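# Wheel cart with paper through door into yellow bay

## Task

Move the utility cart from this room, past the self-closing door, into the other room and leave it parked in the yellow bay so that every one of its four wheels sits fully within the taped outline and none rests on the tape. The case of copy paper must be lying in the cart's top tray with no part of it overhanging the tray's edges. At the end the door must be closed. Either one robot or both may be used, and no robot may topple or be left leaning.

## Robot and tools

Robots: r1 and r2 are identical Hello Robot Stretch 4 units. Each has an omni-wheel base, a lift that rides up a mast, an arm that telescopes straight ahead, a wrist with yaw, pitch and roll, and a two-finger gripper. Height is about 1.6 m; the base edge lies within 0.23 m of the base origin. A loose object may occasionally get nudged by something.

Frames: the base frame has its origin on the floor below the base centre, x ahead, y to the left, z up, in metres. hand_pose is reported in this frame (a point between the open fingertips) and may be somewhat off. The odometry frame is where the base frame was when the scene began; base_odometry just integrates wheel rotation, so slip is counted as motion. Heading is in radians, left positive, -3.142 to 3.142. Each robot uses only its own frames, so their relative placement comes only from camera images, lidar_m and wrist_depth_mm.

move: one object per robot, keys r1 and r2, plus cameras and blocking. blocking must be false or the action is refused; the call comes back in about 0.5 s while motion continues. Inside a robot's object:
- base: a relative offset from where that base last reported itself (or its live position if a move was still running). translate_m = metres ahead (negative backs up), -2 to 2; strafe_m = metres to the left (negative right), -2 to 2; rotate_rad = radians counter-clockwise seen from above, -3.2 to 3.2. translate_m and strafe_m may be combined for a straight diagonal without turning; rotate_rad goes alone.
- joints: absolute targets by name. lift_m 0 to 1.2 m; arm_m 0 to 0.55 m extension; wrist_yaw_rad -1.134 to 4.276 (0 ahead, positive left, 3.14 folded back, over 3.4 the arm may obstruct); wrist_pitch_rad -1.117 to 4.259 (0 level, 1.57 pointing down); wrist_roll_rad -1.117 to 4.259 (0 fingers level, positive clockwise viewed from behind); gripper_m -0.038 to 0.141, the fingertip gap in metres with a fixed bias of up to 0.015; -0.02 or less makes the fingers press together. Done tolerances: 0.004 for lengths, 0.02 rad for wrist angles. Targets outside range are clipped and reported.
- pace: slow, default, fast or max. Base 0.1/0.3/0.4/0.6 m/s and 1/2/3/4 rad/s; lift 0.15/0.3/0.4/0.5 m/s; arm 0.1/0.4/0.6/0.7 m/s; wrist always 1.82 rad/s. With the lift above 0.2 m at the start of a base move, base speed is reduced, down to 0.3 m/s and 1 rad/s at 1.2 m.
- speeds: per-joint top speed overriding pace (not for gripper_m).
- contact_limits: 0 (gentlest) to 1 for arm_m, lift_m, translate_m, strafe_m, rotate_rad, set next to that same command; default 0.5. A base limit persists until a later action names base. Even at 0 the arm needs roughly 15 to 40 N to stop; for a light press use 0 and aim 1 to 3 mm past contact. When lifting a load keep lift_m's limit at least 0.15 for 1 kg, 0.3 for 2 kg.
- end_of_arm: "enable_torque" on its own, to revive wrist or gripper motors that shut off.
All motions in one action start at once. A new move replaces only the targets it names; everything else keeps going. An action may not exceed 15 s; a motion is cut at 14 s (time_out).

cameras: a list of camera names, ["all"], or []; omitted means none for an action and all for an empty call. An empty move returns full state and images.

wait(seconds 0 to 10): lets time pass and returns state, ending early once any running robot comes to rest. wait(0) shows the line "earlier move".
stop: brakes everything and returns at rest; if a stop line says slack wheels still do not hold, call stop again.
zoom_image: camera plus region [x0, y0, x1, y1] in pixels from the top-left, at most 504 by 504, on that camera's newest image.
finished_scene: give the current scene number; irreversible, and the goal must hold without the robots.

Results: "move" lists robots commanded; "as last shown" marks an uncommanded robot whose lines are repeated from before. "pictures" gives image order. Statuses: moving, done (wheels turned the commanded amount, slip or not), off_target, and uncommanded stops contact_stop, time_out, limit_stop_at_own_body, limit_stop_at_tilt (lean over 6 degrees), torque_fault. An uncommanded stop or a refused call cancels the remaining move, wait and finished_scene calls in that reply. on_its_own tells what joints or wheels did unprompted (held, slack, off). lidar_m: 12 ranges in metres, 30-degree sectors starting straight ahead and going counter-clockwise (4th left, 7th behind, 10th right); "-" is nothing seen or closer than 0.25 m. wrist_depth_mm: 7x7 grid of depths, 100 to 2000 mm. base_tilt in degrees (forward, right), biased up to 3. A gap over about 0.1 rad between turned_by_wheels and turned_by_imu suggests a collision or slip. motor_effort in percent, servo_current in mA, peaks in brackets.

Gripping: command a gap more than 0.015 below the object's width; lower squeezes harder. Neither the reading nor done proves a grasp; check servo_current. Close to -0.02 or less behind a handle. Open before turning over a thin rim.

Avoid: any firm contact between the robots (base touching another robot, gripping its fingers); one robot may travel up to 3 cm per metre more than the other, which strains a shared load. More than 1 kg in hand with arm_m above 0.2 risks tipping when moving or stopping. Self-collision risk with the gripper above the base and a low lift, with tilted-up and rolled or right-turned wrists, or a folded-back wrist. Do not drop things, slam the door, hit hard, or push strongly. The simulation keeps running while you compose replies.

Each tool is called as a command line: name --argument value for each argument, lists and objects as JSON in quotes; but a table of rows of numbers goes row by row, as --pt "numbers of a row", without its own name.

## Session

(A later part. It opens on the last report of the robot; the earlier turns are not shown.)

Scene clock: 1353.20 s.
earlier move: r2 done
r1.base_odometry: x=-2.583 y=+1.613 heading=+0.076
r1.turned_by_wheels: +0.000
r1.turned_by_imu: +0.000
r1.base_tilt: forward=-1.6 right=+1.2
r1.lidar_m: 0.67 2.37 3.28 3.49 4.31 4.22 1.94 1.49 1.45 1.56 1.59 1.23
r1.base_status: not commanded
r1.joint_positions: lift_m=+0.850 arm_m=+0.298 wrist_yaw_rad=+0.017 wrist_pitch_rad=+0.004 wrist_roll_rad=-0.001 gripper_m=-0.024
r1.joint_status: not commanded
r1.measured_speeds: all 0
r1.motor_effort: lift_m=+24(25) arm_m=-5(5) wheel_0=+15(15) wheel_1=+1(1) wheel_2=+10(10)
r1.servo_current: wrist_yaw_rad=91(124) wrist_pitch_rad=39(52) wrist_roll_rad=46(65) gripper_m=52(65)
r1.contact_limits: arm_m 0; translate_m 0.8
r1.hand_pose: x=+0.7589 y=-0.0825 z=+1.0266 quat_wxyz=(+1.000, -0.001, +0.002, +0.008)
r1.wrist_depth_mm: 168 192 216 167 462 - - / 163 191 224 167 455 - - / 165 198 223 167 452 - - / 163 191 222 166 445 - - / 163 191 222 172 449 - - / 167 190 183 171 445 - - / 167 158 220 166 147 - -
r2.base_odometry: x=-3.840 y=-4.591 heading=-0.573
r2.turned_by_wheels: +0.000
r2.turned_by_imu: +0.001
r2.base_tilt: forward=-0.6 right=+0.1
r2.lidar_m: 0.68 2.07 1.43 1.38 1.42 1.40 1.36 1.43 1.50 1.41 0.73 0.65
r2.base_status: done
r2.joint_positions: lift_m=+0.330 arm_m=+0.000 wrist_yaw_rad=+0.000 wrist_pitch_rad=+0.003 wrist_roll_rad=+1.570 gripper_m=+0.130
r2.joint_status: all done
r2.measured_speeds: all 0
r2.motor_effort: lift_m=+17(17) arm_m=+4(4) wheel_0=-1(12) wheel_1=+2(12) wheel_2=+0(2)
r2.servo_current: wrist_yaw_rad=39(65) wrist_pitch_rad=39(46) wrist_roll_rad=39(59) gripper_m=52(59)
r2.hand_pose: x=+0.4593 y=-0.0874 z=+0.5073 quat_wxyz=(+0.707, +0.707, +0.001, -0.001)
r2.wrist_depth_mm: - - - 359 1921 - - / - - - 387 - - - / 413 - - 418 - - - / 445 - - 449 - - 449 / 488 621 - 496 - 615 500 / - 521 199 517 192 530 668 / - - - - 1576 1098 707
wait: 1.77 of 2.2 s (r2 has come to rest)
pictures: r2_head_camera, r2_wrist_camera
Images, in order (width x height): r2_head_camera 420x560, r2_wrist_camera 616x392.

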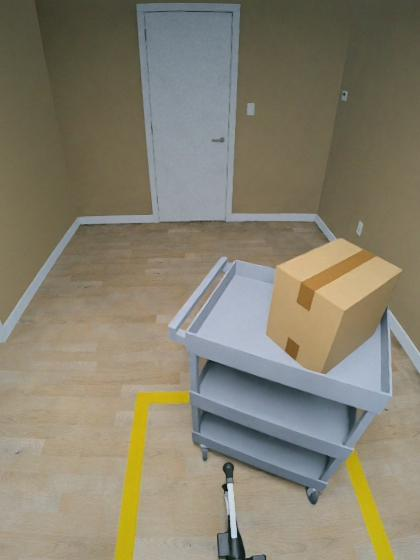

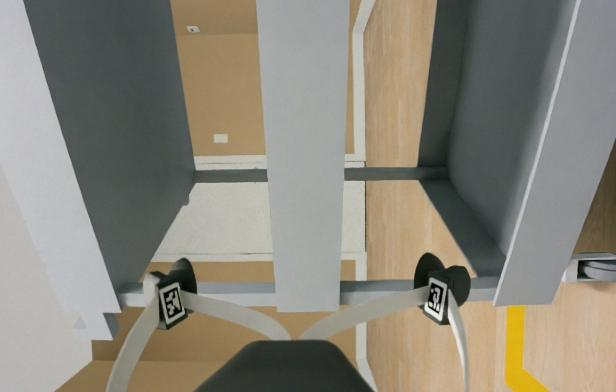

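move --blocking false --r2 '{"base":{"translate_m":0.325,"strafe_m":-0.06},"pace":"slow","contact_limits":{"translate_m":0.1}}'

wait --seconds 4.2

move --blocking false --r2 '{"joints":{"gripper_m":0.03}}'

wait --seconds 1.8 --cameras '["r2_wrist_camera"]'

move --blocking false --r2 '{"base":{"translate_m":-0.24},"pace":"slow"}'

wait --seconds 4 --cameras '["r2_head_camera","r2_head_left_camera","r2_wrist_camera"]'

Scene clock: 1359.67 s.
move: r2 moving
r1: as last shown
r1.contact_limits: arm_m 0; translate_m 0.8
r2.base_odometry: x=-3.831 y=-4.599 heading=-0.573
r2.turned_by_wheels: +0.000
r2.turned_by_imu: +0.001
r2.base_tilt: forward=-0.6 right=+0.1
r2.lidar_m: 0.63 2.03 1.43 1.38 1.45 1.46 1.39 1.45 1.49 1.41 0.68 0.65
r2.base_status: translate_m moving; strafe_m moving
r2.joint_positions: lift_m=+0.330 arm_m=+0.000 wrist_yaw_rad=+0.000 wrist_pitch_rad=+0.003 wrist_roll_rad=+1.570 gripper_m=+0.130
r2.joint_status: not commanded
r2.measured_speeds: translate_m=+0.048 strafe_m=-0.009 rotate_rad=+0.002 lift_m=+0.000 arm_m=+0.000 wrist_yaw_rad=+0.000 wrist_pitch_rad=+0.000 wrist_roll_rad=+0.000
r2.motor_effort: lift_m=+17(17) arm_m=+4(4) wheel_0=+5(8) wheel_1=+6(7) wheel_2=-10(10)
r2.servo_current: wrist_yaw_rad=46(52) wrist_pitch_rad=39(46) wrist_roll_rad=52(52) gripper_m=52(59)
r2.contact_limits: translate_m 0.1
r2.hand_pose: x=+0.4593 y=-0.0874 z=+0.5073 quat_wxyz=(+0.707, +0.707, +0.001, -0.001)
r2.wrist_depth_mm: - - - 351 1983 - - / - - - 375 - - - / 407 - - 404 - - - / 433 - - 439 - - 449 / 480 676 - 477 - 615 492 / - 512 199 500 192 525 668 / - - - - 1576 1098 707
pictures: none

Scene clock: 1363.73 s.
earlier move: r2 done
r1.base_odometry: x=-2.583 y=+1.613 heading=+0.076
r1.turned_by_wheels: +0.000
r1.turned_by_imu: +0.000
r1.base_tilt: forward=-1.5 right=+1.2
r1.lidar_m: 0.67 2.41 3.28 3.49 4.30 4.21 1.97 1.49 1.45 1.53 1.60 1.23
r1.base_status: not commanded
r1.joint_positions: lift_m=+0.850 arm_m=+0.298 wrist_yaw_rad=+0.017 wrist_pitch_rad=+0.004 wrist_roll_rad=-0.001 gripper_m=-0.024
r1.joint_status: not commanded
r1.measured_speeds: all 0
r1.motor_effort: lift_m=+24(25) arm_m=-5(5) wheel_0=+15(15) wheel_1=+1(2) wheel_2=+10(10)
r1.servo_current: wrist_yaw_rad=104(117) wrist_pitch_rad=39(52) wrist_roll_rad=65(65) gripper_m=52(65)
r1.contact_limits: arm_m 0; translate_m 0.8
r1.hand_pose: x=+0.7589 y=-0.0825 z=+1.0266 quat_wxyz=(+1.000, -0.001, +0.002, +0.008)
r1.wrist_depth_mm: 168 192 216 167 459 - - / 164 193 224 167 455 - - / 165 198 224 167 452 - - / 163 191 222 166 449 - - / 163 191 221 173 445 - - / 166 191 183 171 449 - - / 167 157 219 166 148 - -
r2.base_odometry: x=-3.600 y=-4.817 heading=-0.573
r2.turned_by_wheels: +0.000
r2.turned_by_imu: +0.001
r2.base_tilt: forward=-0.7 right=+0.1
r2.lidar_m: 0.40 2.03 1.85 1.43 1.51 1.77 1.67 1.78 1.43 1.36 0.40 0.38
r2.base_status: done
r2.joint_positions: lift_m=+0.330 arm_m=+0.000 wrist_yaw_rad=+0.000 wrist_pitch_rad=+0.003 wrist_roll_rad=+1.570 gripper_m=+0.130
r2.joint_status: not commanded
r2.measured_speeds: all 0
r2.motor_effort: lift_m=+17(17) arm_m=+4(5) wheel_0=+4(10) wheel_1=+4(7) wheel_2=-7(11)
r2.servo_current: wrist_yaw_rad=46(65) wrist_pitch_rad=39(52) wrist_roll_rad=39(59) gripper_m=52(59)
r2.contact_limits: translate_m 0.1
r2.hand_pose: x=+0.4593 y=-0.0874 z=+0.5073 quat_wxyz=(+0.707, +0.707, +0.001, -0.001)
r2.wrist_depth_mm: - - 115 116 - - - / - - 127 125 128 - - / - - 138 136 135 - - / - 699 152 150 - 640 - / - - 166 169 171 1025 - / - - 182 182 187 831 741 / - - - - - 1008 707
wait: 4.07 of 4.2 s (r2 has come to rest)
pictures: none

Scene clock: 1364.23 s.
move: r2 moving
r1: as last shown
r1.contact_limits: arm_m 0; translate_m 0.8
r2.base_odometry: x=-3.600 y=-4.817 heading=-0.573
r2.turned_by_wheels: +0.000
r2.turned_by_imu: +0.000
r2.base_tilt: forward=-0.7 right=+0.0
r2.lidar_m: 0.43 2.06 1.89 1.42 1.48 1.76 1.71 1.77 1.41 1.36 0.39 0.38
r2.base_status: not commanded
r2.joint_positions: lift_m=+0.330 arm_m=+0.000 wrist_yaw_rad=+0.000 wrist_pitch_rad=+0.003 wrist_roll_rad=+1.570 gripper_m=+0.117
r2.joint_status: gripper_m moving
r2.measured_speeds: all 0
r2.motor_effort: lift_m=+17(17) arm_m=+4(4) wheel_0=+4(5) wheel_1=+4(4) wheel_2=-7(7)
r2.servo_current: wrist_yaw_rad=39(72) wrist_pitch_rad=46(46) wrist_roll_rad=39(59) gripper_m=98(98)
r2.contact_limits: translate_m 0.1
r2.hand_pose: x=+0.4593 y=-0.0874 z=+0.5073 quat_wxyz=(+0.707, +0.707, +0.001, -0.001)
r2.wrist_depth_mm: - - 115 116 - - - / - - 127 125 128 - - / - - 138 137 - - - / - 699 153 150 - 1098 - / - - 166 170 195 1008 - / - - 182 182 189 820 741 / - - - - - 1098 699
pictures: none

Scene clock: 1365.63 s.
earlier move: r2 done
r1.base_odometry: x=-2.583 y=+1.613 heading=+0.076
r1.turned_by_wheels: +0.000
r1.turned_by_imu: +0.000
r1.base_tilt: forward=-1.6 right=+1.2
r1.lidar_m: 0.64 2.42 3.27 3.46 4.34 4.22 1.98 1.48 1.44 1.56 1.57 1.25
r1.base_status: not commanded
r1.joint_positions: lift_m=+0.850 arm_m=+0.298 wrist_yaw_rad=+0.017 wrist_pitch_rad=+0.004 wrist_roll_rad=-0.001 gripper_m=-0.024
r1.joint_status: not commanded
r1.measured_speeds: all 0
r1.motor_effort: lift_m=+24(25) arm_m=-5(5) wheel_0=+15(15) wheel_1=+1(2) wheel_2=+10(10)
r1.servo_current: wrist_yaw_rad=91(124) wrist_pitch_rad=39(52) wrist_roll_rad=33(65) gripper_m=59(65)
r1.contact_limits: arm_m 0; translate_m 0.8
r1.hand_pose: x=+0.7589 y=-0.0825 z=+1.0266 quat_wxyz=(+1.000, -0.001, +0.002, +0.008)
r1.wrist_depth_mm: 168 192 216 167 459 - - / 164 191 223 167 452 - - / 165 197 223 166 452 - - / 164 192 222 166 449 - - / 163 191 223 172 445 - - / 166 190 183 171 442 - - / 167 157 220 166 147 - -
r2.base_odometry: x=-3.600 y=-4.817 heading=-0.573
r2.turned_by_wheels: +0.000
r2.turned_by_imu: +0.000
r2.base_tilt: forward=-0.6 right=+0.1
r2.lidar_m: 0.40 1.99 1.86 1.40 1.48 1.76 1.67 1.77 1.42 1.36 0.39 0.38
r2.base_status: not commanded
r2.joint_positions: lift_m=+0.330 arm_m=+0.000 wrist_yaw_rad=+0.000 wrist_pitch_rad=+0.004 wrist_roll_rad=+1.570 gripper_m=+0.031
r2.joint_status: all done
r2.measured_speeds: all 0
r2.motor_effort: lift_m=+17(17) arm_m=+4(4) wheel_0=+4(5) wheel_1=+4(4) wheel_2=-5(7)
r2.servo_current: wrist_yaw_rad=46(72) wrist_pitch_rad=46(52) wrist_roll_rad=52(59) gripper_m=130(293)
r2.contact_limits: translate_m 0.1
r2.hand_pose: x=+0.4593 y=-0.0874 z=+0.5070 quat_wxyz=(+0.707, +0.707, +0.002, -0.001)
r2.wrist_depth_mm: - 517 111 112 - - - / - 564 120 118 - - - / - - 133 131 132 - - / - - 143 144 - 640 - / - - 159 159 - 1078 - / 430 - 181 179 179 809 - / - - - - - 976 683
wait: 1.40 of 1.8 s (r2 has come to rest)
Images, in order (width x height): r2_wrist_camera 616x392.

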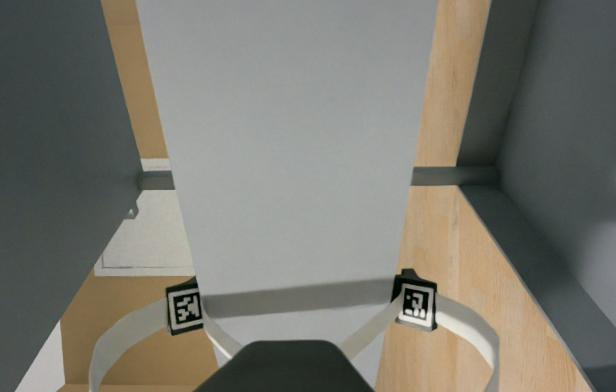

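Scene clock: 1366.13 s.
move: r2 moving
r1: as last shown
r1.contact_limits: arm_m 0; translate_m 0.8
r2.base_odometry: x=-3.610 y=-4.811 heading=-0.573
r2.turned_by_wheels: +0.000
r2.turned_by_imu: +0.000
r2.base_tilt: forward=-0.7 right=+0.0
r2.lidar_m: 0.41 2.04 1.88 1.42 1.48 1.76 1.68 1.76 1.42 1.35 0.41 0.36
r2.base_status: translate_m moving
r2.joint_positions: lift_m=+0.330 arm_m=+0.000 wrist_yaw_rad=+0.000 wrist_pitch_rad=+0.004 wrist_roll_rad=+1.570 gripper_m=+0.031
r2.joint_status: not commanded
r2.measured_speeds: translate_m=-0.050 strafe_m=+0.000 rotate_rad=+0.000 lift_m=+0.000 arm_m=+0.000 wrist_yaw_rad=+0.000 wrist_pitch_rad=+0.000 wrist_roll_rad=+0.000
r2.motor_effort: lift_m=+17(17) arm_m=+4(4) wheel_0=-4(6) wheel_1=-5(8) wheel_2=+11(12)
r2.servo_current: wrist_yaw_rad=46(59) wrist_pitch_rad=46(46) wrist_roll_rad=46(59) gripper_m=130(137)
r2.hand_pose: x=+0.4593 y=-0.0873 z=+0.5070 quat_wxyz=(+0.707, +0.707, +0.002, -0.001)
r2.wrist_depth_mm: - 517 113 114 - - - / - - 122 121 - - - / - - 134 133 134 - - / - - 145 145 - 654 - / - - 160 160 - 1078 - / - - 181 179 178 820 - / - - - - - 991 -
pictures: none

Scene clock: 1369.33 s.
earlier move: r2 done
r1.base_odometry: x=-2.583 y=+1.613 heading=+0.076
r1.turned_by_wheels: +0.000
r1.turned_by_imu: +0.000
r1.base_tilt: forward=-1.6 right=+1.2
r1.lidar_m: 0.67 2.40 3.27 3.47 4.31 4.20 1.95 1.50 1.46 1.54 1.60 1.28
r1.base_status: not commanded
r1.joint_positions: lift_m=+0.850 arm_m=+0.298 wrist_yaw_rad=+0.017 wrist_pitch_rad=+0.004 wrist_roll_rad=-0.001 gripper_m=-0.024
r1.joint_status: not commanded
r1.measured_speeds: all 0
r1.motor_effort: lift_m=+24(24) arm_m=-5(5) wheel_0=+15(15) wheel_1=+1(1) wheel_2=+10(10)
r1.servo_current: wrist_yaw_rad=104(124) wrist_pitch_rad=46(52) wrist_roll_rad=46(85) gripper_m=59(65)
r1.contact_limits: arm_m 0; translate_m 0.8
r1.hand_pose: x=+0.7589 y=-0.0825 z=+1.0266 quat_wxyz=(+1.000, -0.001, +0.002, +0.008)
r1.wrist_depth_mm: 167 192 216 167 455 - - / 164 191 224 166 455 - - / 165 197 223 167 449 - - / 163 191 223 166 445 - - / 163 191 222 172 449 - - / 166 190 183 171 449 - - / 167 157 220 166 148 - -
r2.base_odometry: x=-3.801 y=-4.687 heading=-0.574
r2.turned_by_wheels: -0.001
r2.turned_by_imu: +0.000
r2.base_tilt: forward=-0.7 right=+0.1
r2.lidar_m: 0.37 0.44 1.50 1.44 1.51 1.51 1.44 1.51 1.41 1.35 0.55 0.41
r2.base_status: done
r2.joint_positions: lift_m=+0.330 arm_m=+0.000 wrist_yaw_rad=+0.000 wrist_pitch_rad=+0.004 wrist_roll_rad=+1.570 gripper_m=+0.031
r2.joint_status: not commanded
r2.measured_speeds: all 0
r2.motor_effort: lift_m=+17(17) arm_m=+4(4) wheel_0=-6(10) wheel_1=-5(8) wheel_2=+5(12)
r2.servo_current: wrist_yaw_rad=52(59) wrist_pitch_rad=39(52) wrist_roll_rad=52(59) gripper_m=130(137)
r2.hand_pose: x=+0.4593 y=-0.0873 z=+0.5070 quat_wxyz=(+0.707, +0.707, +0.002, -0.001)
r2.wrist_depth_mm: - - 172 172 - - - / - - 175 175 - 1229 - / - - 178 178 - 1229 - / - - 181 182 - - - / - - 185 184 1397 - - / - 172 186 189 182 169 - / - - - - - 1078 -
wait: 3.20 of 4 s (r2 has come to rest)
Images, in order (width x height): r2_head_camera 420x560, r2_head_left_camera 420x672, r2_wrist_camera 616x392.

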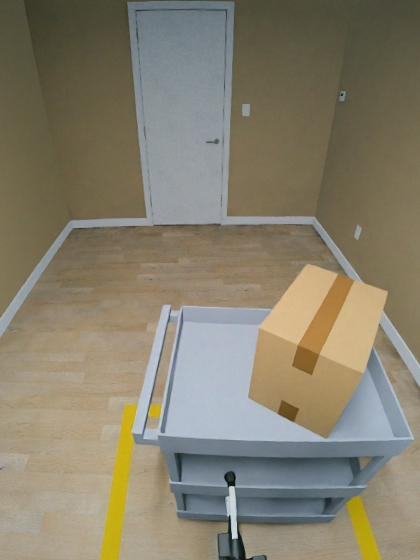

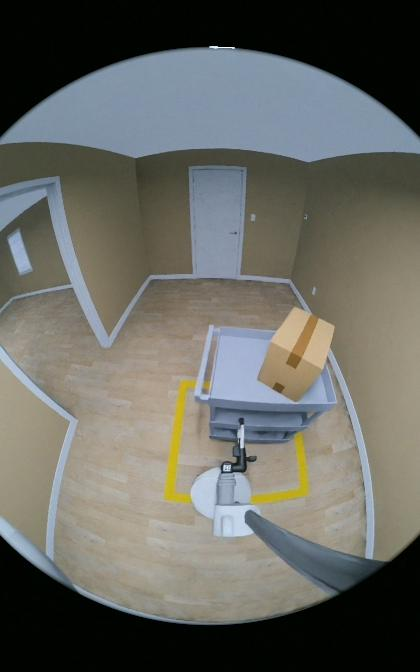

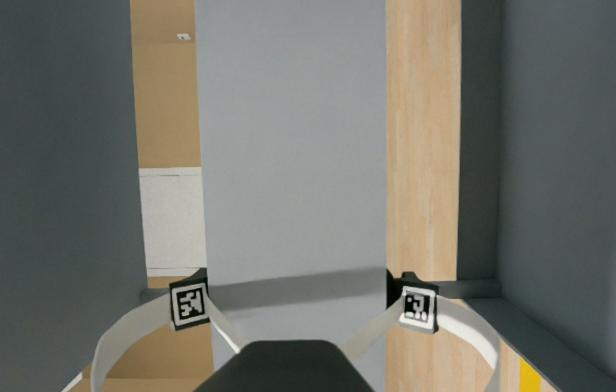

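move --r2 '{"base":{"translate_m":-0.10,"strafe_m":0.09},"pace":"slow","contact_limits":{"translate_m":0.7}}' --blocking false

wait --seconds 4 --cameras '["r2_head_camera","r2_wrist_camera"]'

Scene clock: 1397.67 s.
move: r2 moving
r1: as last shown
r1.contact_limits: arm_m 0; translate_m 0.8
r2.base_odometry: x=-3.805 y=-4.675 heading=-0.574
r2.turned_by_wheels: +0.000
r2.turned_by_imu: +0.000
r2.base_tilt: forward=-0.6 right=+0.1
r2.lidar_m: 0.38 0.46 1.46 1.42 1.49 1.50 1.44 1.50 1.43 1.36 0.58 0.42
r2.base_status: translate_m moving; strafe_m moving
r2.joint_positions: lift_m=+0.330 arm_m=+0.000 wrist_yaw_rad=-0.002 wrist_pitch_rad=+0.004 wrist_roll_rad=+1.570 gripper_m=+0.031
r2.joint_status: not commanded
r2.measured_speeds: translate_m=-0.039 strafe_m=+0.034 rotate_rad=-0.003 lift_m=+0.000 arm_m=+0.000 wrist_yaw_rad=-0.011 wrist_pitch_rad=+0.000 wrist_roll_rad=+0.001
r2.motor_effort: lift_m=+17(17) arm_m=+4(4) wheel_0=-12(12) wheel_1=+3(6) wheel_2=+7(11)
r2.servo_current: wrist_yaw_rad=39(52) wrist_pitch_rad=46(46) wrist_roll_rad=46(52) gripper_m=124(130)
r2.contact_limits: translate_m 0.7
r2.hand_pose: x=+0.4591 y=-0.0879 z=+0.5070 quat_wxyz=(+0.707, +0.707, +0.001, -0.002)
r2.wrist_depth_mm: - - 175 175 1430 - - / - - 178 177 - - - / - - 180 180 - - - / - - 182 182 - - - / - - 186 185 1397 - - / - 171 187 189 182 169 - / - - - - - 1060 -
pictures: none

Scene clock: 1399.73 s.
earlier move: r2 done
r1.base_odometry: x=-2.583 y=+1.613 heading=+0.076
r1.turned_by_wheels: +0.000
r1.turned_by_imu: +0.000
r1.base_tilt: forward=-1.6 right=+1.2
r1.lidar_m: 0.65 2.39 3.26 3.45 4.32 4.22 1.99 1.47 1.45 1.55 1.59 1.25
r1.base_status: not commanded
r1.joint_positions: lift_m=+0.850 arm_m=+0.298 wrist_yaw_rad=+0.017 wrist_pitch_rad=+0.004 wrist_roll_rad=-0.001 gripper_m=-0.024
r1.joint_status: not commanded
r1.measured_speeds: all 0
r1.motor_effort: lift_m=+24(24) arm_m=-5(6) wheel_0=+15(15) wheel_1=+1(1) wheel_2=+10(10)
r1.servo_current: wrist_yaw_rad=104(124) wrist_pitch_rad=46(52) wrist_roll_rad=65(65) gripper_m=52(65)
r1.contact_limits: arm_m 0; translate_m 0.8
r1.hand_pose: x=+0.7589 y=-0.0825 z=+1.0266 quat_wxyz=(+1.000, -0.001, +0.002, +0.008)
r1.wrist_depth_mm: 167 192 216 167 459 - - / 163 193 224 167 455 - - / 165 198 223 166 452 - - / 163 191 222 166 455 - - / 163 191 222 172 445 - - / 166 190 183 171 442 - - / 167 158 220 166 148 - -
r2.base_odometry: x=-3.836 y=-4.558 heading=-0.573
r2.turned_by_wheels: +0.000
r2.turned_by_imu: +0.000
r2.base_tilt: forward=-0.7 right=+0.0
r2.lidar_m: 0.39 0.44 1.39 1.33 1.40 1.43 1.35 1.43 1.51 1.44 0.54 0.42
r2.base_status: done
r2.joint_positions: lift_m=+0.330 arm_m=+0.000 wrist_yaw_rad=-0.004 wrist_pitch_rad=+0.004 wrist_roll_rad=+1.571 gripper_m=+0.031
r2.joint_status: not commanded
r2.measured_speeds: all 0
r2.motor_effort: lift_m=+17(17) arm_m=+4(4) wheel_0=-6(17) wheel_1=+4(6) wheel_2=+5(11)
r2.servo_current: wrist_yaw_rad=46(59) wrist_pitch_rad=46(52) wrist_roll_rad=39(52) gripper_m=130(130)
r2.contact_limits: translate_m 0.7
r2.hand_pose: x=+0.4589 y=-0.0886 z=+0.5070 quat_wxyz=(+0.707, +0.707, +0.000, -0.003)
r2.wrist_depth_mm: - - 177 176 1464 - - / - - 179 179 - - - / - - 181 181 - - - / - - 182 183 - - - / - - 186 186 204 - - / - 180 187 189 182 160 - / - - - - - 1060 -
wait: 2.07 of 4 s (r2 has come to rest)
Images, in order (width x height): r2_head_camera 420x560, r2_wrist_camera 616x392.

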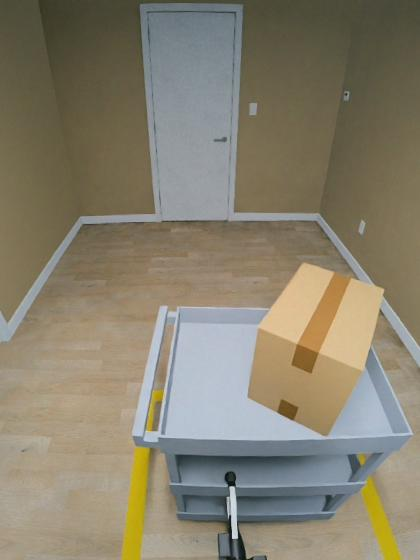

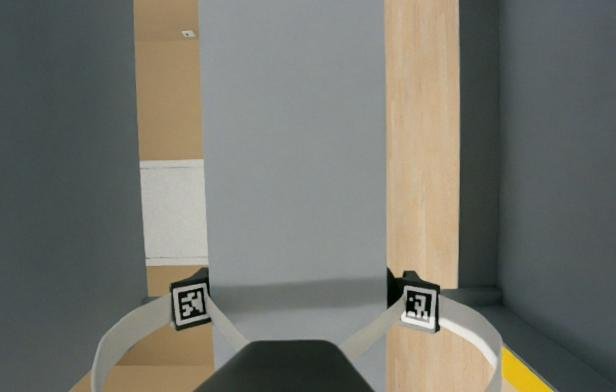

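move --r2 '{"joints":{"gripper_m":0.13}}' --blocking false

wait --seconds 2

move --r2 '{"base":{"translate_m":-0.5}}' --r1 '{"base":{"translate_m":0.10,"strafe_m":0.15},"pace":"slow","contact_limits":{"translate_m":1.0}}' --blocking false

wait --seconds 4 --cameras '["r2_head_camera","r2_wrist_camera","r1_head_camera"]'

wait --seconds 2 --cameras '["r2_head_camera","r2_wrist_camera","r1_head_camera"]'

Scene clock: 1407.43 s.
move: r2 moving
r1: as last shown
r1.contact_limits: arm_m 0; translate_m 0.8
r2.base_odometry: x=-3.836 y=-4.558 heading=-0.573
r2.turned_by_wheels: +0.000
r2.turned_by_imu: +0.000
r2.base_tilt: forward=-0.7 right=+0.1
r2.lidar_m: 0.41 0.45 1.41 1.35 1.40 1.43 1.36 1.42 1.53 1.44 0.57 0.41
r2.base_status: not commanded
r2.joint_positions: lift_m=+0.330 arm_m=+0.000 wrist_yaw_rad=-0.004 wrist_pitch_rad=+0.004 wrist_roll_rad=+1.571 gripper_m=+0.050
r2.joint_status: gripper_m moving
r2.measured_speeds: all 0
r2.motor_effort: lift_m=+17(17) arm_m=+4(4) wheel_0=-5(6) wheel_1=+4(4) wheel_2=+4(5)
r2.servo_current: wrist_yaw_rad=46(59) wrist_pitch_rad=46(52) wrist_roll_rad=52(59) gripper_m=65(130)
r2.contact_limits: translate_m 0.7
r2.hand_pose: x=+0.4589 y=-0.0886 z=+0.5070 quat_wxyz=(+0.707, +0.707, +0.000, -0.003)
r2.wrist_depth_mm: - - 179 179 1464 - - / - - 182 182 1336 1229 - / - - 184 184 1336 1255 - / - - 187 187 1397 - - / - - 190 189 1397 - - / - 178 191 193 186 - - / - - - - - 1078 -
pictures: none

Scene clock: 1408.83 s.
earlier move: r2 done
r1.base_odometry: x=-2.583 y=+1.613 heading=+0.076
r1.turned_by_wheels: +0.000
r1.turned_by_imu: +0.000
r1.base_tilt: forward=-1.6 right=+1.2
r1.lidar_m: 0.66 2.38 3.28 3.48 4.31 4.22 1.97 1.48 1.46 1.55 1.58 1.28
r1.base_status: not commanded
r1.joint_positions: lift_m=+0.850 arm_m=+0.298 wrist_yaw_rad=+0.017 wrist_pitch_rad=+0.004 wrist_roll_rad=-0.001 gripper_m=-0.024
r1.joint_status: not commanded
r1.measured_speeds: all 0
r1.motor_effort: lift_m=+24(24) arm_m=-5(5) wheel_0=+15(15) wheel_1=+1(1) wheel_2=+10(10)
r1.servo_current: wrist_yaw_rad=104(117) wrist_pitch_rad=46(52) wrist_roll_rad=65(65) gripper_m=65(65)
r1.contact_limits: arm_m 0; translate_m 0.8
r1.hand_pose: x=+0.7589 y=-0.0825 z=+1.0266 quat_wxyz=(+1.000, -0.001, +0.002, +0.008)
r1.wrist_depth_mm: 167 192 216 167 455 - - / 164 193 223 167 455 - - / 165 198 224 167 452 - - / 163 191 223 166 449 - - / 163 190 223 172 445 - - / 166 191 184 171 442 - - / 167 157 220 166 148 - -
r2.base_odometry: x=-3.836 y=-4.558 heading=-0.573
r2.turned_by_wheels: +0.000
r2.turned_by_imu: +0.000
r2.base_tilt: forward=-0.7 right=+0.0
r2.lidar_m: 0.41 0.47 1.38 1.34 1.40 1.42 1.34 1.41 1.52 1.46 0.58 0.44
r2.base_status: not commanded
r2.joint_positions: lift_m=+0.330 arm_m=+0.000 wrist_yaw_rad=-0.003 wrist_pitch_rad=+0.004 wrist_roll_rad=+1.571 gripper_m=+0.130
r2.joint_status: all done
r2.measured_speeds: all 0
r2.motor_effort: lift_m=+17(17) arm_m=+4(4) wheel_0=-4(6) wheel_1=+3(4) wheel_2=+4(5)
r2.servo_current: wrist_yaw_rad=33(59) wrist_pitch_rad=46(52) wrist_roll_rad=46(65) gripper_m=46(130)
r2.contact_limits: translate_m 0.7
r2.hand_pose: x=+0.4590 y=-0.0883 z=+0.5070 quat_wxyz=(+0.707, +0.707, +0.000, -0.003)
r2.wrist_depth_mm: - - - 182 1366 - - / - - 186 186 1366 1308 - / - - 189 187 1366 1281 - / - - 192 191 1397 1281 - / - - 195 194 213 - - / - 189 196 196 193 615 - / - - - - - 1098 -
wait: 1.40 of 2 s (r2 has come to rest)
pictures: none

Scene clock: 1409.33 s.
move: r1 moving; r2 moving
r1.base_odometry: x=-2.577 y=+1.624 heading=+0.077
r1.turned_by_wheels: +0.001
r1.turned_by_imu: +0.001
r1.base_tilt: forward=-1.6 right=+1.2
r1.lidar_m: 0.65 2.38 3.26 3.47 4.32 4.22 1.95 1.50 1.46 1.57 1.61 1.27
r1.base_status: translate_m moving; strafe_m moving
r1.joint_positions: lift_m=+0.850 arm_m=+0.298 wrist_yaw_rad=+0.017 wrist_pitch_rad=+0.004 wrist_roll_rad=-0.001 gripper_m=-0.024
r1.joint_status: not commanded
r1.measured_speeds: translate_m=+0.028 strafe_m=+0.040 rotate_rad=-0.002 lift_m=+0.000 arm_m=+0.000 wrist_yaw_rad=+0.000 wrist_pitch_rad=+0.000 wrist_roll_rad=+0.000
r1.motor_effort: lift_m=+24(24) arm_m=-5(5) wheel_0=+3(12) wheel_1=+10(11) wheel_2=+3(8)
r1.servo_current: wrist_yaw_rad=91(117) wrist_pitch_rad=39(46) wrist_roll_rad=39(65) gripper_m=59(65)
r1.contact_limits: arm_m 0; translate_m 1
r1.hand_pose: x=+0.7588 y=-0.0825 z=+1.0266 quat_wxyz=(+1.000, -0.001, +0.002, +0.008)
r1.wrist_depth_mm: 167 191 222 165 445 - - / 163 191 222 165 442 - - / 167 196 222 174 442 - - / 163 191 222 165 439 - - / 163 191 221 171 436 960 - / 167 191 185 170 439 976 - / 168 157 213 163 147 - -
r2.base_odometry: x=-3.863 y=-4.541 heading=-0.574
r2.turned_by_wheels: +0.000
r2.turned_by_imu: +0.000
r2.base_tilt: forward=-0.7 right=+0.1
r2.lidar_m: 0.43 0.48 1.41 1.34 1.42 1.39 1.31 1.37 1.50 1.44 0.59 0.45
r2.base_status: translate_m moving
r2.joint_positions: lift_m=+0.330 arm_m=+0.000 wrist_yaw_rad=-0.003 wrist_pitch_rad=+0.004 wrist_roll_rad=+1.571 gripper_m=+0.130
r2.joint_status: not commanded
r2.measured_speeds: translate_m=-0.122 strafe_m=-0.001 rotate_rad=-0.004 lift_m=+0.000 arm_m=+0.000 wrist_yaw_rad=+0.000 wrist_pitch_rad=+0.000 wrist_roll_rad=+0.000
r2.motor_effort: lift_m=+17(17) arm_m=+4(4) wheel_0=-6(11) wheel_1=-8(8) wheel_2=+12(13)
r2.servo_current: wrist_yaw_rad=46(52) wrist_pitch_rad=46(46) wrist_roll_rad=46(59) gripper_m=52(59)
r2.hand_pose: x=+0.4590 y=-0.0883 z=+0.5070 quat_wxyz=(+0.707, +0.707, +0.001, -0.003)
r2.wrist_depth_mm: - - - 209 1499 - - / - - - 213 1537 - - / - - - 217 1397 - - / - - - 220 1430 - - / - 691 224 224 1430 - - / - 189 225 226 195 - - / - - - - 1618 1118 -
pictures: none

Scene clock: 1411.93 s.
earlier move: r1 done; r2 moving
r1.base_odometry: x=-2.495 y=+1.770 heading=+0.077
r1.turned_by_wheels: -0.001
r1.turned_by_imu: +0.002
r1.base_tilt: forward=-1.5 right=+1.3
r1.lidar_m: 0.68 2.40 3.09 3.29 4.28 4.20 2.23 1.68 1.61 1.76 1.58 1.02
r1.base_status: done
r1.joint_positions: lift_m=+0.850 arm_m=+0.298 wrist_yaw_rad=+0.017 wrist_pitch_rad=+0.004 wrist_roll_rad=-0.001 gripper_m=-0.024
r1.joint_status: not commanded
r1.measured_speeds: all 0
r1.motor_effort: lift_m=+24(24) arm_m=-4(5) wheel_0=+0(12) wheel_1=+3(12) wheel_2=+7(8)
r1.servo_current: wrist_yaw_rad=98(124) wrist_pitch_rad=46(52) wrist_roll_rad=52(65) gripper_m=59(65)
r1.contact_limits: arm_m 0; translate_m 1
r1.hand_pose: x=+0.7587 y=-0.0825 z=+1.0266 quat_wxyz=(+1.000, -0.001, +0.002, +0.008)
r1.wrist_depth_mm: - 196 224 164 359 473 - / - 196 225 163 357 496 - / - 195 224 167 357 492 - / - 195 230 165 355 492 - / - 195 224 167 353 492 - / - 194 186 166 355 488 - / - 181 217 165 317 521 -
r2.base_odometry: x=-4.256 y=-4.286 heading=-0.574
r2.turned_by_wheels: +0.000
r2.turned_by_imu: +0.000
r2.base_tilt: forward=-0.7 right=+0.1
r2.lidar_m: 0.91 2.44 1.39 1.33 1.24 0.87 0.84 0.87 1.22 1.45 1.49 0.94
r2.base_status: translate_m moving
r2.joint_positions: lift_m=+0.330 arm_m=+0.000 wrist_yaw_rad=-0.003 wrist_pitch_rad=+0.004 wrist_roll_rad=+1.571 gripper_m=+0.130
r2.joint_status: not commanded
r2.measured_speeds: all 0
r2.motor_effort: lift_m=+17(17) arm_m=+4(4) wheel_0=-4(11) wheel_1=-6(9) wheel_2=+1(13)
r2.servo_current: wrist_yaw_rad=52(59) wrist_pitch_rad=39(52) wrist_roll_rad=46(59) gripper_m=46(59)
r2.hand_pose: x=+0.4590 y=-0.0883 z=+0.5070 quat_wxyz=(+0.707, +0.707, +0.001, -0.003)
r2.wrist_depth_mm: - - - 661 - 661 683 / 931 - - 661 - 668 691 / 750 - - - - 676 699 / - 831 - - - 699 707 / - - - - - 707 707 / - - 202 163 213 831 699 / - - - - 1618 1098 699
wait: 2.60 of 4 s (r1 has come to rest)
pictures: r1_head_camera, r2_head_camera, r2_wrist_camera
Images, in order (width x height): r1_head_camera 420x560, r2_head_camera 420x560, r2_wrist_camera 616x392.

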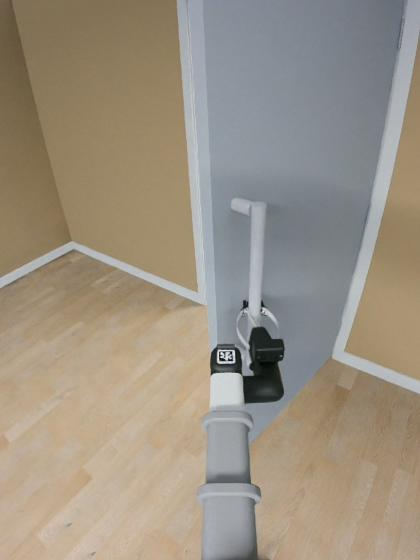

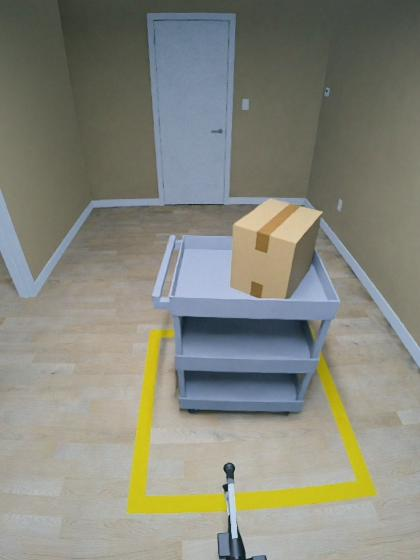

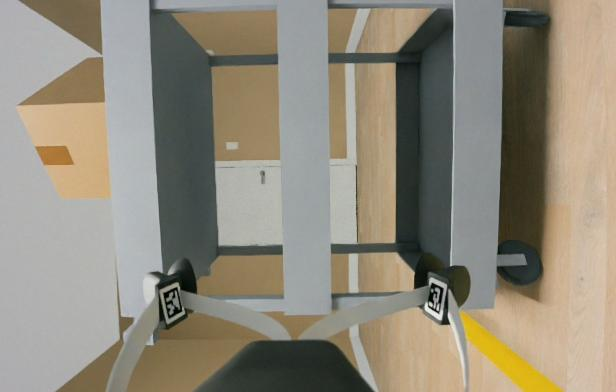

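Scene clock: 1412.00 s.
earlier move: r2 done
r1.base_odometry: x=-2.495 y=+1.770 heading=+0.077
r1.turned_by_wheels: +0.000
r1.turned_by_imu: +0.000
r1.base_tilt: forward=-1.5 right=+1.3
r1.lidar_m: 0.68 2.39 3.08 3.30 4.30 4.22 2.24 1.67 1.63 1.74 1.57 1.03
r1.base_status: done
r1.joint_positions: lift_m=+0.850 arm_m=+0.298 wrist_yaw_rad=+0.017 wrist_pitch_rad=+0.004 wrist_roll_rad=-0.001 gripper_m=-0.024
r1.joint_status: not commanded
r1.measured_speeds: all 0
r1.motor_effort: lift_m=+24(24) arm_m=-4(5) wheel_0=+0(12) wheel_1=+3(12) wheel_2=+7(8)
r1.servo_current: wrist_yaw_rad=98(124) wrist_pitch_rad=46(52) wrist_roll_rad=52(65) gripper_m=46(65)
r1.contact_limits: arm_m 0; translate_m 1
r1.hand_pose: x=+0.7587 y=-0.0825 z=+1.0266 quat_wxyz=(+1.000, -0.001, +0.002, +0.008)
r1.wrist_depth_mm: - 195 225 163 359 473 - / - 195 225 164 359 492 - / - 195 225 167 355 492 - / - 195 229 165 355 492 - / - 195 224 167 355 492 - / - 194 186 166 353 496 - / - 181 218 165 317 517 -
r2.base_odometry: x=-4.256 y=-4.286 heading=-0.574
r2.turned_by_wheels: +0.000
r2.turned_by_imu: +0.000
r2.base_tilt: forward=-0.7 right=+0.1
r2.lidar_m: 0.91 2.45 1.42 1.34 1.24 0.89 0.85 0.88 1.23 1.43 1.51 0.93
r2.base_status: done
r2.joint_positions: lift_m=+0.330 arm_m=+0.000 wrist_yaw_rad=-0.003 wrist_pitch_rad=+0.004 wrist_roll_rad=+1.571 gripper_m=+0.130
r2.joint_status: not commanded
r2.measured_speeds: all 0
r2.motor_effort: lift_m=+17(17) arm_m=+4(4) wheel_0=-4(11) wheel_1=-4(9) wheel_2=+2(13)
r2.servo_current: wrist_yaw_rad=46(59) wrist_pitch_rad=39(52) wrist_roll_rad=59(59) gripper_m=59(59)
r2.hand_pose: x=+0.4590 y=-0.0883 z=+0.5070 quat_wxyz=(+0.707, +0.707, +0.001, -0.003)
r2.wrist_depth_mm: - - - 654 - 661 683 / 917 - - 661 - 668 683 / 768 - - - - 683 691 / - 842 - - - 691 699 / - - - - - 707 707 / - - 201 163 212 820 691 / - - - - 1618 1118 699
wait: 0.07 of 2 s (r2 has come to rest)
pictures: r1_head_camera, r2_head_camera, r2_wrist_camera
Images, in order (width x height): r1_head_camera 420x560, r2_head_camera 420x560, r2_wrist_camera 616x392.

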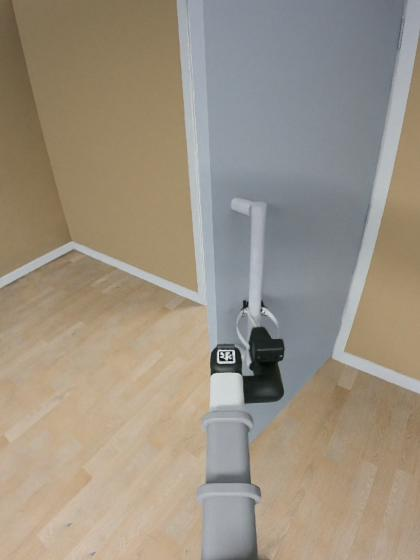

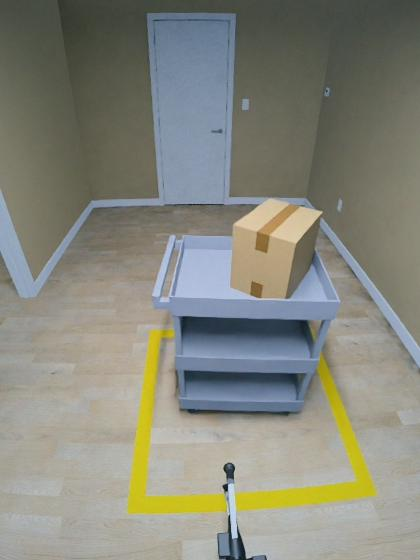

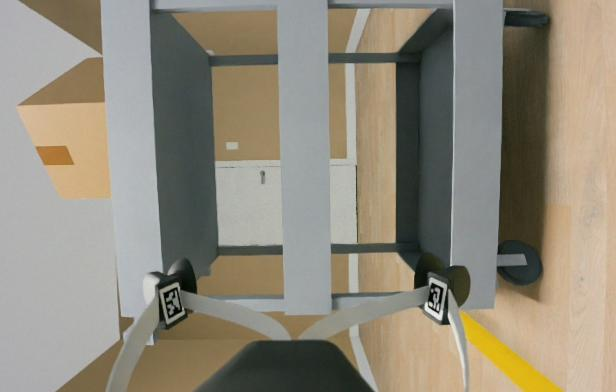

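move --r1 '{"base":{"translate_m":0.265,"strafe_m":0.217},"pace":"slow","contact_limits":{"translate_m":1.0}}' --blocking false

wait --seconds 6

move --r1 '{"base":{"translate_m":0.325,"strafe_m":0.137},"pace":"slow","contact_limits":{"translate_m":1.0}}' --blocking false

wait --seconds 6 --cameras '["r1_head_camera"]'

Scene clock: 1421.20 s.
move: r1 moving
r1.base_odometry: x=-2.486 y=+1.779 heading=+0.077
r1.turned_by_wheels: +0.001
r1.turned_by_imu: +0.001
r1.base_tilt: forward=-1.6 right=+1.3
r1.lidar_m: 0.68 2.40 3.08 3.28 4.30 4.21 2.24 1.68 1.64 1.76 1.59 1.01
r1.base_status: translate_m moving; strafe_m moving
r1.joint_positions: lift_m=+0.850 arm_m=+0.298 wrist_yaw_rad=+0.017 wrist_pitch_rad=+0.004 wrist_roll_rad=-0.001 gripper_m=-0.024
r1.joint_status: not commanded
r1.measured_speeds: translate_m=+0.040 strafe_m=+0.034 rotate_rad=+0.001 lift_m=+0.000 arm_m=+0.000 wrist_yaw_rad=+0.000 wrist_pitch_rad=+0.000 wrist_roll_rad=+0.000
r1.motor_effort: lift_m=+24(24) arm_m=-4(4) wheel_0=+1(3) wheel_1=+10(10) wheel_2=+1(6)
r1.servo_current: wrist_yaw_rad=98(104) wrist_pitch_rad=52(52) wrist_roll_rad=46(52) gripper_m=59(59)
r1.contact_limits: arm_m 0; translate_m 1
r1.hand_pose: x=+0.7587 y=-0.0825 z=+1.0266 quat_wxyz=(+1.000, -0.001, +0.002, +0.008)
r1.wrist_depth_mm: - 196 220 168 355 466 - / - 196 226 163 353 488 - / - 196 225 167 353 484 - / - 195 230 163 355 477 - / - 195 224 167 351 484 - / - 195 186 167 351 480 - / - 182 217 165 173 477 -
r2: as last shown
r2.motor_effort: lift_m=+17(17) arm_m=+4(4) wheel_0=-4(4) wheel_1=-4(5) wheel_2=+2(2)
pictures: none

Scene clock: 1425.33 s.
earlier move: r1 done
r1.base_odometry: x=-2.248 y=+2.007 heading=+0.076
r1.turned_by_wheels: -0.001
r1.turned_by_imu: +0.004
r1.base_tilt: forward=-1.6 right=+1.3
r1.lidar_m: 0.67 2.26 2.76 2.97 4.28 4.30 2.60 1.99 1.96 1.96 1.49 0.89
r1.base_status: done
r1.joint_positions: lift_m=+0.850 arm_m=+0.298 wrist_yaw_rad=+0.011 wrist_pitch_rad=+0.004 wrist_roll_rad=-0.001 gripper_m=-0.024
r1.joint_status: not commanded
r1.measured_speeds: all 0
r1.motor_effort: lift_m=+24(25) arm_m=-4(4) wheel_0=-9(10) wheel_1=+0(11) wheel_2=+4(6)
r1.servo_current: wrist_yaw_rad=65(117) wrist_pitch_rad=33(52) wrist_roll_rad=39(72) gripper_m=52(59)
r1.contact_limits: arm_m 0; translate_m 1
r1.hand_pose: x=+0.7582 y=-0.0844 z=+1.0266 quat_wxyz=(+1.000, -0.001, +0.002, +0.005)
r1.wrist_depth_mm: - 216 229 166 283 319 357 / - 215 229 165 282 319 357 / - 218 229 166 282 319 357 / - 218 233 167 282 317 357 / - 218 232 168 283 317 359 / - 217 224 169 278 319 357 / - 213 226 166 270 332 359
r2.base_odometry: x=-4.256 y=-4.286 heading=-0.574
r2.turned_by_wheels: +0.000
r2.turned_by_imu: +0.001
r2.base_tilt: forward=-0.7 right=+0.1
r2.lidar_m: 0.90 2.43 1.40 1.34 1.25 0.91 0.84 0.89 1.23 1.45 1.50 0.95
r2.base_status: not commanded
r2.joint_positions: lift_m=+0.330 arm_m=+0.000 wrist_yaw_rad=-0.003 wrist_pitch_rad=+0.004 wrist_roll_rad=+1.571 gripper_m=+0.130
r2.joint_status: not commanded
r2.measured_speeds: all 0
r2.motor_effort: lift_m=+17(17) arm_m=+4(4) wheel_0=-4(4) wheel_1=-5(5) wheel_2=+2(2)
r2.servo_current: wrist_yaw_rad=46(65) wrist_pitch_rad=39(52) wrist_roll_rad=46(59) gripper_m=52(59)
r2.hand_pose: x=+0.4590 y=-0.0883 z=+0.5070 quat_wxyz=(+0.707, +0.707, +0.001, -0.003)
r2.wrist_depth_mm: - - - 654 - 661 683 / 917 - - 676 - 676 691 / 759 - - - - 676 691 / - 831 - - - 691 699 / - - - - - 699 707 / - - 202 163 213 831 699 / - - - - 1618 1098 699
wait: 4.13 of 6 s (r1 has come to rest)
pictures: none

Scene clock: 1425.83 s.
move: r1 moving
r1.base_odometry: x=-2.236 y=+2.013 heading=+0.076
r1.turned_by_wheels: +0.000
r1.turned_by_imu: +0.000
r1.base_tilt: forward=-1.5 right=+1.3
r1.lidar_m: 0.69 2.26 2.75 2.93 4.26 4.33 2.63 1.98 1.96 1.93 1.47 0.85
r1.base_status: translate_m moving; strafe_m moving
r1.joint_positions: lift_m=+0.850 arm_m=+0.298 wrist_yaw_rad=+0.009 wrist_pitch_rad=+0.004 wrist_roll_rad=-0.001 gripper_m=-0.024
r1.joint_status: not commanded
r1.measured_speeds: translate_m=+0.048 strafe_m=+0.021 rotate_rad=-0.001 lift_m=+0.000 arm_m=+0.000 wrist_yaw_rad=+0.000 wrist_pitch_rad=+0.000 wrist_roll_rad=+0.000
r1.motor_effort: lift_m=+24(24) arm_m=-4(4) wheel_0=+0(10) wheel_1=+3(5) wheel_2=+0(4)
r1.servo_current: wrist_yaw_rad=52(78) wrist_pitch_rad=39(46) wrist_roll_rad=52(59) gripper_m=52(59)
r1.contact_limits: arm_m 0; translate_m 1
r1.hand_pose: x=+0.7581 y=-0.0849 z=+1.0266 quat_wxyz=(+1.000, -0.001, +0.002, +0.004)
r1.wrist_depth_mm: - 217 228 166 282 314 353 / - 216 229 166 282 312 355 / - 219 229 166 281 315 349 / - 218 233 167 282 314 351 / - 220 234 167 281 315 355 / - 218 224 169 273 317 351 / - 145 230 165 270 322 355
r2: as last shown
r2.turned_by_imu: +0.000
pictures: none

Scene clock: 1430.07 s.
earlier move: r1 done
r1.base_odometry: x=-1.934 y=+2.168 heading=+0.075
r1.turned_by_wheels: -0.001
r1.turned_by_imu: -0.034
r1.base_tilt: forward=-1.5 right=+1.3
r1.lidar_m: 0.68 1.90 2.44 2.60 3.71 4.50 3.11 2.35 2.27 1.72 1.21 0.80
r1.base_status: done
r1.joint_positions: lift_m=+0.850 arm_m=+0.298 wrist_yaw_rad=-0.003 wrist_pitch_rad=+0.004 wrist_roll_rad=-0.001 gripper_m=-0.024
r1.joint_status: not commanded
r1.measured_speeds: all 0
r1.motor_effort: lift_m=+24(24) arm_m=-4(4) wheel_0=-7(14) wheel_1=-6(7) wheel_2=+3(4)
r1.servo_current: wrist_yaw_rad=46(78) wrist_pitch_rad=46(59) wrist_roll_rad=33(78) gripper_m=52(59)
r1.contact_limits: arm_m 0; translate_m 1
r1.hand_pose: x=+0.7571 y=-0.0882 z=+1.0266 quat_wxyz=(+1.000, -0.001, +0.002, -0.001)
r1.wrist_depth_mm: - - 238 166 254 263 271 / - - 238 167 255 264 273 / - - 239 168 256 265 273 / - - 240 168 256 265 273 / - - 239 168 257 265 274 / - - 238 168 255 267 274 / - - 240 166 257 267 276
r2.base_odometry: x=-4.256 y=-4.286 heading=-0.574
r2.turned_by_wheels: +0.000
r2.turned_by_imu: +0.001
r2.base_tilt: forward=-0.7 right=+0.1
r2.lidar_m: 0.90 2.42 1.40 1.33 1.23 0.88 0.85 0.90 1.25 1.41 1.53 0.94
r2.base_status: not commanded
r2.joint_positions: lift_m=+0.330 arm_m=+0.000 wrist_yaw_rad=-0.003 wrist_pitch_rad=+0.004 wrist_roll_rad=+1.571 gripper_m=+0.130
r2.joint_status: not commanded
r2.measured_speeds: all 0
r2.motor_effort: lift_m=+17(17) arm_m=+4(4) wheel_0=-4(4) wheel_1=-4(5) wheel_2=+2(2)
r2.servo_current: wrist_yaw_rad=39(59) wrist_pitch_rad=46(52) wrist_roll_rad=33(65) gripper_m=46(59)
r2.hand_pose: x=+0.4590 y=-0.0883 z=+0.5070 quat_wxyz=(+0.707, +0.707, +0.001, -0.003)
r2.wrist_depth_mm: - - - 661 - 661 683 / 917 - - 676 - 668 691 / 759 - - - - 683 699 / - 842 - - - 699 707 / - - - - - 699 707 / - - 202 163 213 831 699 / - - - - 1576 1098 699
wait: 4.23 of 6 s (r1 has come to rest)
Images, in order (width x height): r1_head_camera 420x560.

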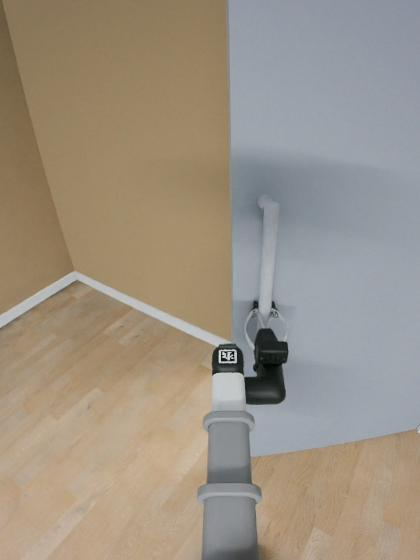

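move --r1 '{"base":{"translate_m":0.36,"strafe_m":0.042},"pace":"slow","contact_limits":{"translate_m":1.0}}' --blocking false

wait --seconds 6 --cameras '["r1_head_camera"]'

Scene clock: 1433.37 s.
move: r1 moving
r1.base_odometry: x=-1.921 y=+2.171 heading=+0.075
r1.turned_by_wheels: -0.001
r1.turned_by_imu: -0.001
r1.base_tilt: forward=-1.5 right=+1.3
r1.lidar_m: 0.68 1.89 2.45 2.58 3.68 4.52 3.16 2.34 2.29 1.74 1.20 0.80
r1.base_status: translate_m moving; strafe_m moving
r1.joint_positions: lift_m=+0.850 arm_m=+0.298 wrist_yaw_rad=-0.003 wrist_pitch_rad=+0.004 wrist_roll_rad=-0.001 gripper_m=-0.024
r1.joint_status: not commanded
r1.measured_speeds: translate_m=+0.048 strafe_m=+0.005 rotate_rad=+0.000 lift_m=+0.000 arm_m=+0.000 wrist_yaw_rad=+0.000 wrist_pitch_rad=+0.000 wrist_roll_rad=+0.000
r1.motor_effort: lift_m=+24(24) arm_m=-4(4) wheel_0=-6(6) wheel_1=+0(7) wheel_2=-2(3)
r1.servo_current: wrist_yaw_rad=52(59) wrist_pitch_rad=39(52) wrist_roll_rad=52(59) gripper_m=59(59)
r1.contact_limits: arm_m 0; translate_m 1
r1.hand_pose: x=+0.7571 y=-0.0882 z=+1.0266 quat_wxyz=(+1.000, -0.001, +0.002, -0.001)
r1.wrist_depth_mm: - - 238 165 254 262 270 / - - 240 166 255 262 271 / - - 239 167 254 263 271 / - - 240 168 254 262 271 / - - 241 168 255 265 273 / - - 208 168 254 265 273 / - - 239 166 256 268 273
r2: as last shown
r2.turned_by_imu: +0.000
pictures: none

Scene clock: 1437.77 s.
earlier move: r1 done
r1.base_odometry: x=-1.578 y=+2.237 heading=+0.075
r1.turned_by_wheels: +0.000
r1.turned_by_imu: -0.113
r1.base_tilt: forward=-1.5 right=+1.3
r1.lidar_m: 0.67 1.31 2.20 2.24 2.96 4.79 3.88 2.67 2.53 1.55 0.95 0.77
r1.base_status: done
r1.joint_positions: lift_m=+0.850 arm_m=+0.298 wrist_yaw_rad=-0.003 wrist_pitch_rad=+0.004 wrist_roll_rad=-0.001 gripper_m=-0.024
r1.joint_status: not commanded
r1.measured_speeds: all 0
r1.motor_effort: lift_m=+24(24) arm_m=-4(4) wheel_0=-6(24) wheel_1=-4(7) wheel_2=+3(13)
r1.servo_current: wrist_yaw_rad=46(78) wrist_pitch_rad=52(52) wrist_roll_rad=46(85) gripper_m=52(59)
r1.contact_limits: arm_m 0; translate_m 1
r1.hand_pose: x=+0.7571 y=-0.0882 z=+1.0266 quat_wxyz=(+1.000, -0.001, +0.002, -0.001)
r1.wrist_depth_mm: - - 251 167 237 230 225 / - - 252 167 237 231 226 / - - 253 168 238 232 226 / - - 253 168 239 233 227 / - - 254 168 240 233 227 / - - 185 168 238 233 228 / - - 183 167 239 231 229
r2.base_odometry: x=-4.256 y=-4.286 heading=-0.574
r2.turned_by_wheels: +0.000
r2.turned_by_imu: +0.001
r2.base_tilt: forward=-0.7 right=+0.1
r2.lidar_m: 0.90 2.30 1.43 1.34 1.25 0.90 0.83 0.90 1.23 1.46 1.50 0.95
r2.base_status: not commanded
r2.joint_positions: lift_m=+0.330 arm_m=+0.000 wrist_yaw_rad=-0.003 wrist_pitch_rad=+0.004 wrist_roll_rad=+1.571 gripper_m=+0.130
r2.joint_status: not commanded
r2.measured_speeds: all 0
r2.motor_effort: lift_m=+17(17) arm_m=+4(4) wheel_0=-4(4) wheel_1=-4(5) wheel_2=+1(2)
r2.servo_current: wrist_yaw_rad=52(65) wrist_pitch_rad=39(52) wrist_roll_rad=46(65) gripper_m=52(59)
r2.hand_pose: x=+0.4590 y=-0.0883 z=+0.5070 quat_wxyz=(+0.707, +0.707, +0.001, -0.003)
r2.wrist_depth_mm: - - - 654 - 661 676 / 931 - - 668 - 661 691 / 759 - - - - 676 699 / - 831 - - - 691 707 / - - - - - 699 707 / - - 201 163 213 842 707 / - - - - 1576 1118 699
wait: 4.40 of 6 s (r1 has come to rest)
Images, in order (width x height): r1_head_camera 420x560.

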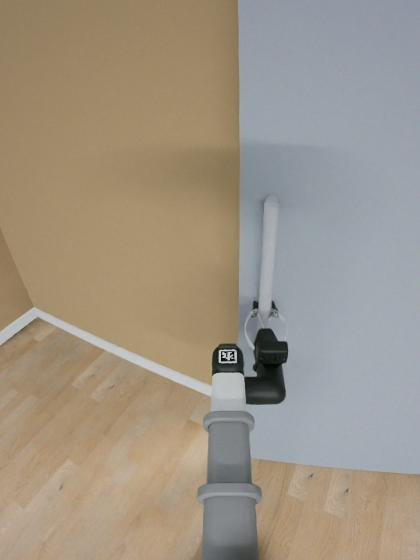

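move --r1 '{"base":{"translate_m":0.2,"strafe_m":-0.01},"pace":"slow","contact_limits":{"translate_m":0.7}}' --blocking false

wait --seconds 6 --cameras '["r1_head_camera","r1_head_left_camera"]'

Scene clock: 1443.57 s.
move: r1 moving
r1.base_odometry: x=-1.565 y=+2.237 heading=+0.074
r1.turned_by_wheels: -0.001
r1.turned_by_imu: -0.001
r1.base_tilt: forward=-1.5 right=+1.3
r1.lidar_m: 0.67 1.32 2.18 2.26 2.92 4.81 3.94 2.69 2.54 1.51 0.92 0.78
r1.base_status: translate_m moving; strafe_m moving
r1.joint_positions: lift_m=+0.850 arm_m=+0.298 wrist_yaw_rad=-0.003 wrist_pitch_rad=+0.004 wrist_roll_rad=-0.001 gripper_m=-0.024
r1.joint_status: not commanded
r1.measured_speeds: translate_m=+0.049 strafe_m=-0.002 rotate_rad=-0.001 lift_m=+0.000 arm_m=+0.000 wrist_yaw_rad=+0.000 wrist_pitch_rad=+0.000 wrist_roll_rad=+0.000
r1.motor_effort: lift_m=+24(24) arm_m=-4(4) wheel_0=-4(8) wheel_1=+0(3) wheel_2=-3(3)
r1.servo_current: wrist_yaw_rad=39(65) wrist_pitch_rad=46(52) wrist_roll_rad=46(65) gripper_m=52(59)
r1.contact_limits: arm_m 0; translate_m 0.7
r1.hand_pose: x=+0.7571 y=-0.0882 z=+1.0266 quat_wxyz=(+1.000, -0.001, +0.002, -0.001)
r1.wrist_depth_mm: - - 250 165 236 229 223 / - - 251 167 236 229 224 / - - 252 169 238 230 224 / - - 253 168 239 230 226 / - - 254 168 240 231 226 / - - 186 168 237 232 228 / - - 183 166 238 230 229
r2: as last shown
r2.turned_by_imu: +0.000
pictures: none

Scene clock: 1446.63 s.
earlier move: r1 done
r1.base_odometry: x=-1.377 y=+2.241 heading=+0.072
r1.turned_by_wheels: -0.002
r1.turned_by_imu: -0.022
r1.base_tilt: forward=-1.5 right=+1.3
r1.lidar_m: 0.66 1.06 2.12 2.15 2.80 4.97 4.14 2.82 2.62 1.29 0.81 0.73
r1.base_status: done
r1.joint_positions: lift_m=+0.850 arm_m=+0.298 wrist_yaw_rad=-0.009 wrist_pitch_rad=+0.004 wrist_roll_rad=-0.001 gripper_m=-0.024
r1.joint_status: not commanded
r1.measured_speeds: all 0
r1.motor_effort: lift_m=+24(24) arm_m=-3(4) wheel_0=-23(23) wheel_1=-6(6) wheel_2=-9(16)
r1.servo_current: wrist_yaw_rad=59(78) wrist_pitch_rad=52(52) wrist_roll_rad=46(65) gripper_m=59(59)
r1.contact_limits: arm_m 0; translate_m 0.7
r1.hand_pose: x=+0.7565 y=-0.0901 z=+1.0266 quat_wxyz=(+1.000, -0.001, +0.002, -0.005)
r1.wrist_depth_mm: 430 392 357 163 229 216 207 / 430 392 359 164 230 218 208 / 433 392 359 165 231 218 208 / 439 394 359 164 231 218 209 / 436 397 364 168 231 220 210 / 433 399 265 165 181 220 - / 439 399 158 163 229 213 211
r2.base_odometry: x=-4.256 y=-4.286 heading=-0.574
r2.turned_by_wheels: +0.000
r2.turned_by_imu: +0.000
r2.base_tilt: forward=-0.7 right=+0.1
r2.lidar_m: 0.91 2.10 1.42 1.33 1.24 0.90 0.85 0.89 1.27 1.45 1.51 0.92
r2.base_status: not commanded
r2.joint_positions: lift_m=+0.330 arm_m=+0.000 wrist_yaw_rad=-0.003 wrist_pitch_rad=+0.004 wrist_roll_rad=+1.571 gripper_m=+0.130
r2.joint_status: not commanded
r2.measured_speeds: all 0
r2.motor_effort: lift_m=+17(17) arm_m=+4(4) wheel_0=-4(4) wheel_1=-4(5) wheel_2=+2(2)
r2.servo_current: wrist_yaw_rad=52(59) wrist_pitch_rad=46(52) wrist_roll_rad=46(59) gripper_m=52(59)
r2.hand_pose: x=+0.4590 y=-0.0883 z=+0.5070 quat_wxyz=(+0.707, +0.707, +0.001, -0.003)
r2.wrist_depth_mm: - - - 647 - 661 676 / 917 - - 676 - 668 691 / 768 - - - - 683 691 / - 842 - - - 699 691 / - - - - - 699 707 / - - 202 163 212 831 707 / - - - - 1576 1078 699
wait: 3.07 of 6 s (r1 has come to rest)
Images, in order (width x height): r1_head_camera 420x560, r1_head_left_camera 420x672.

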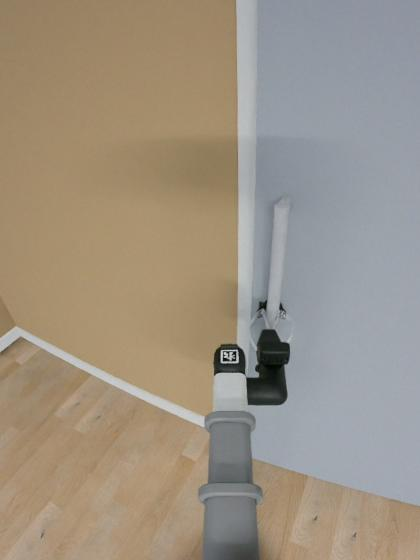

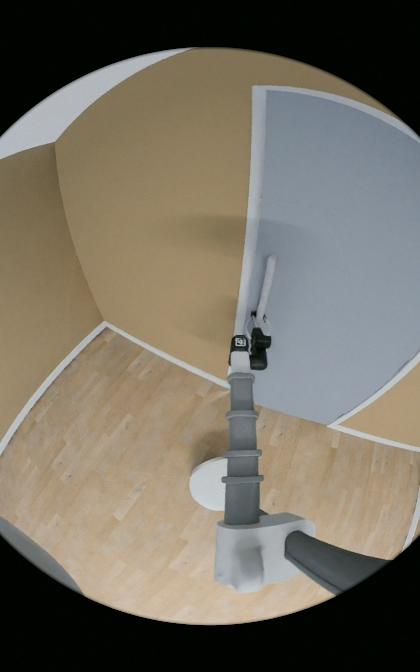

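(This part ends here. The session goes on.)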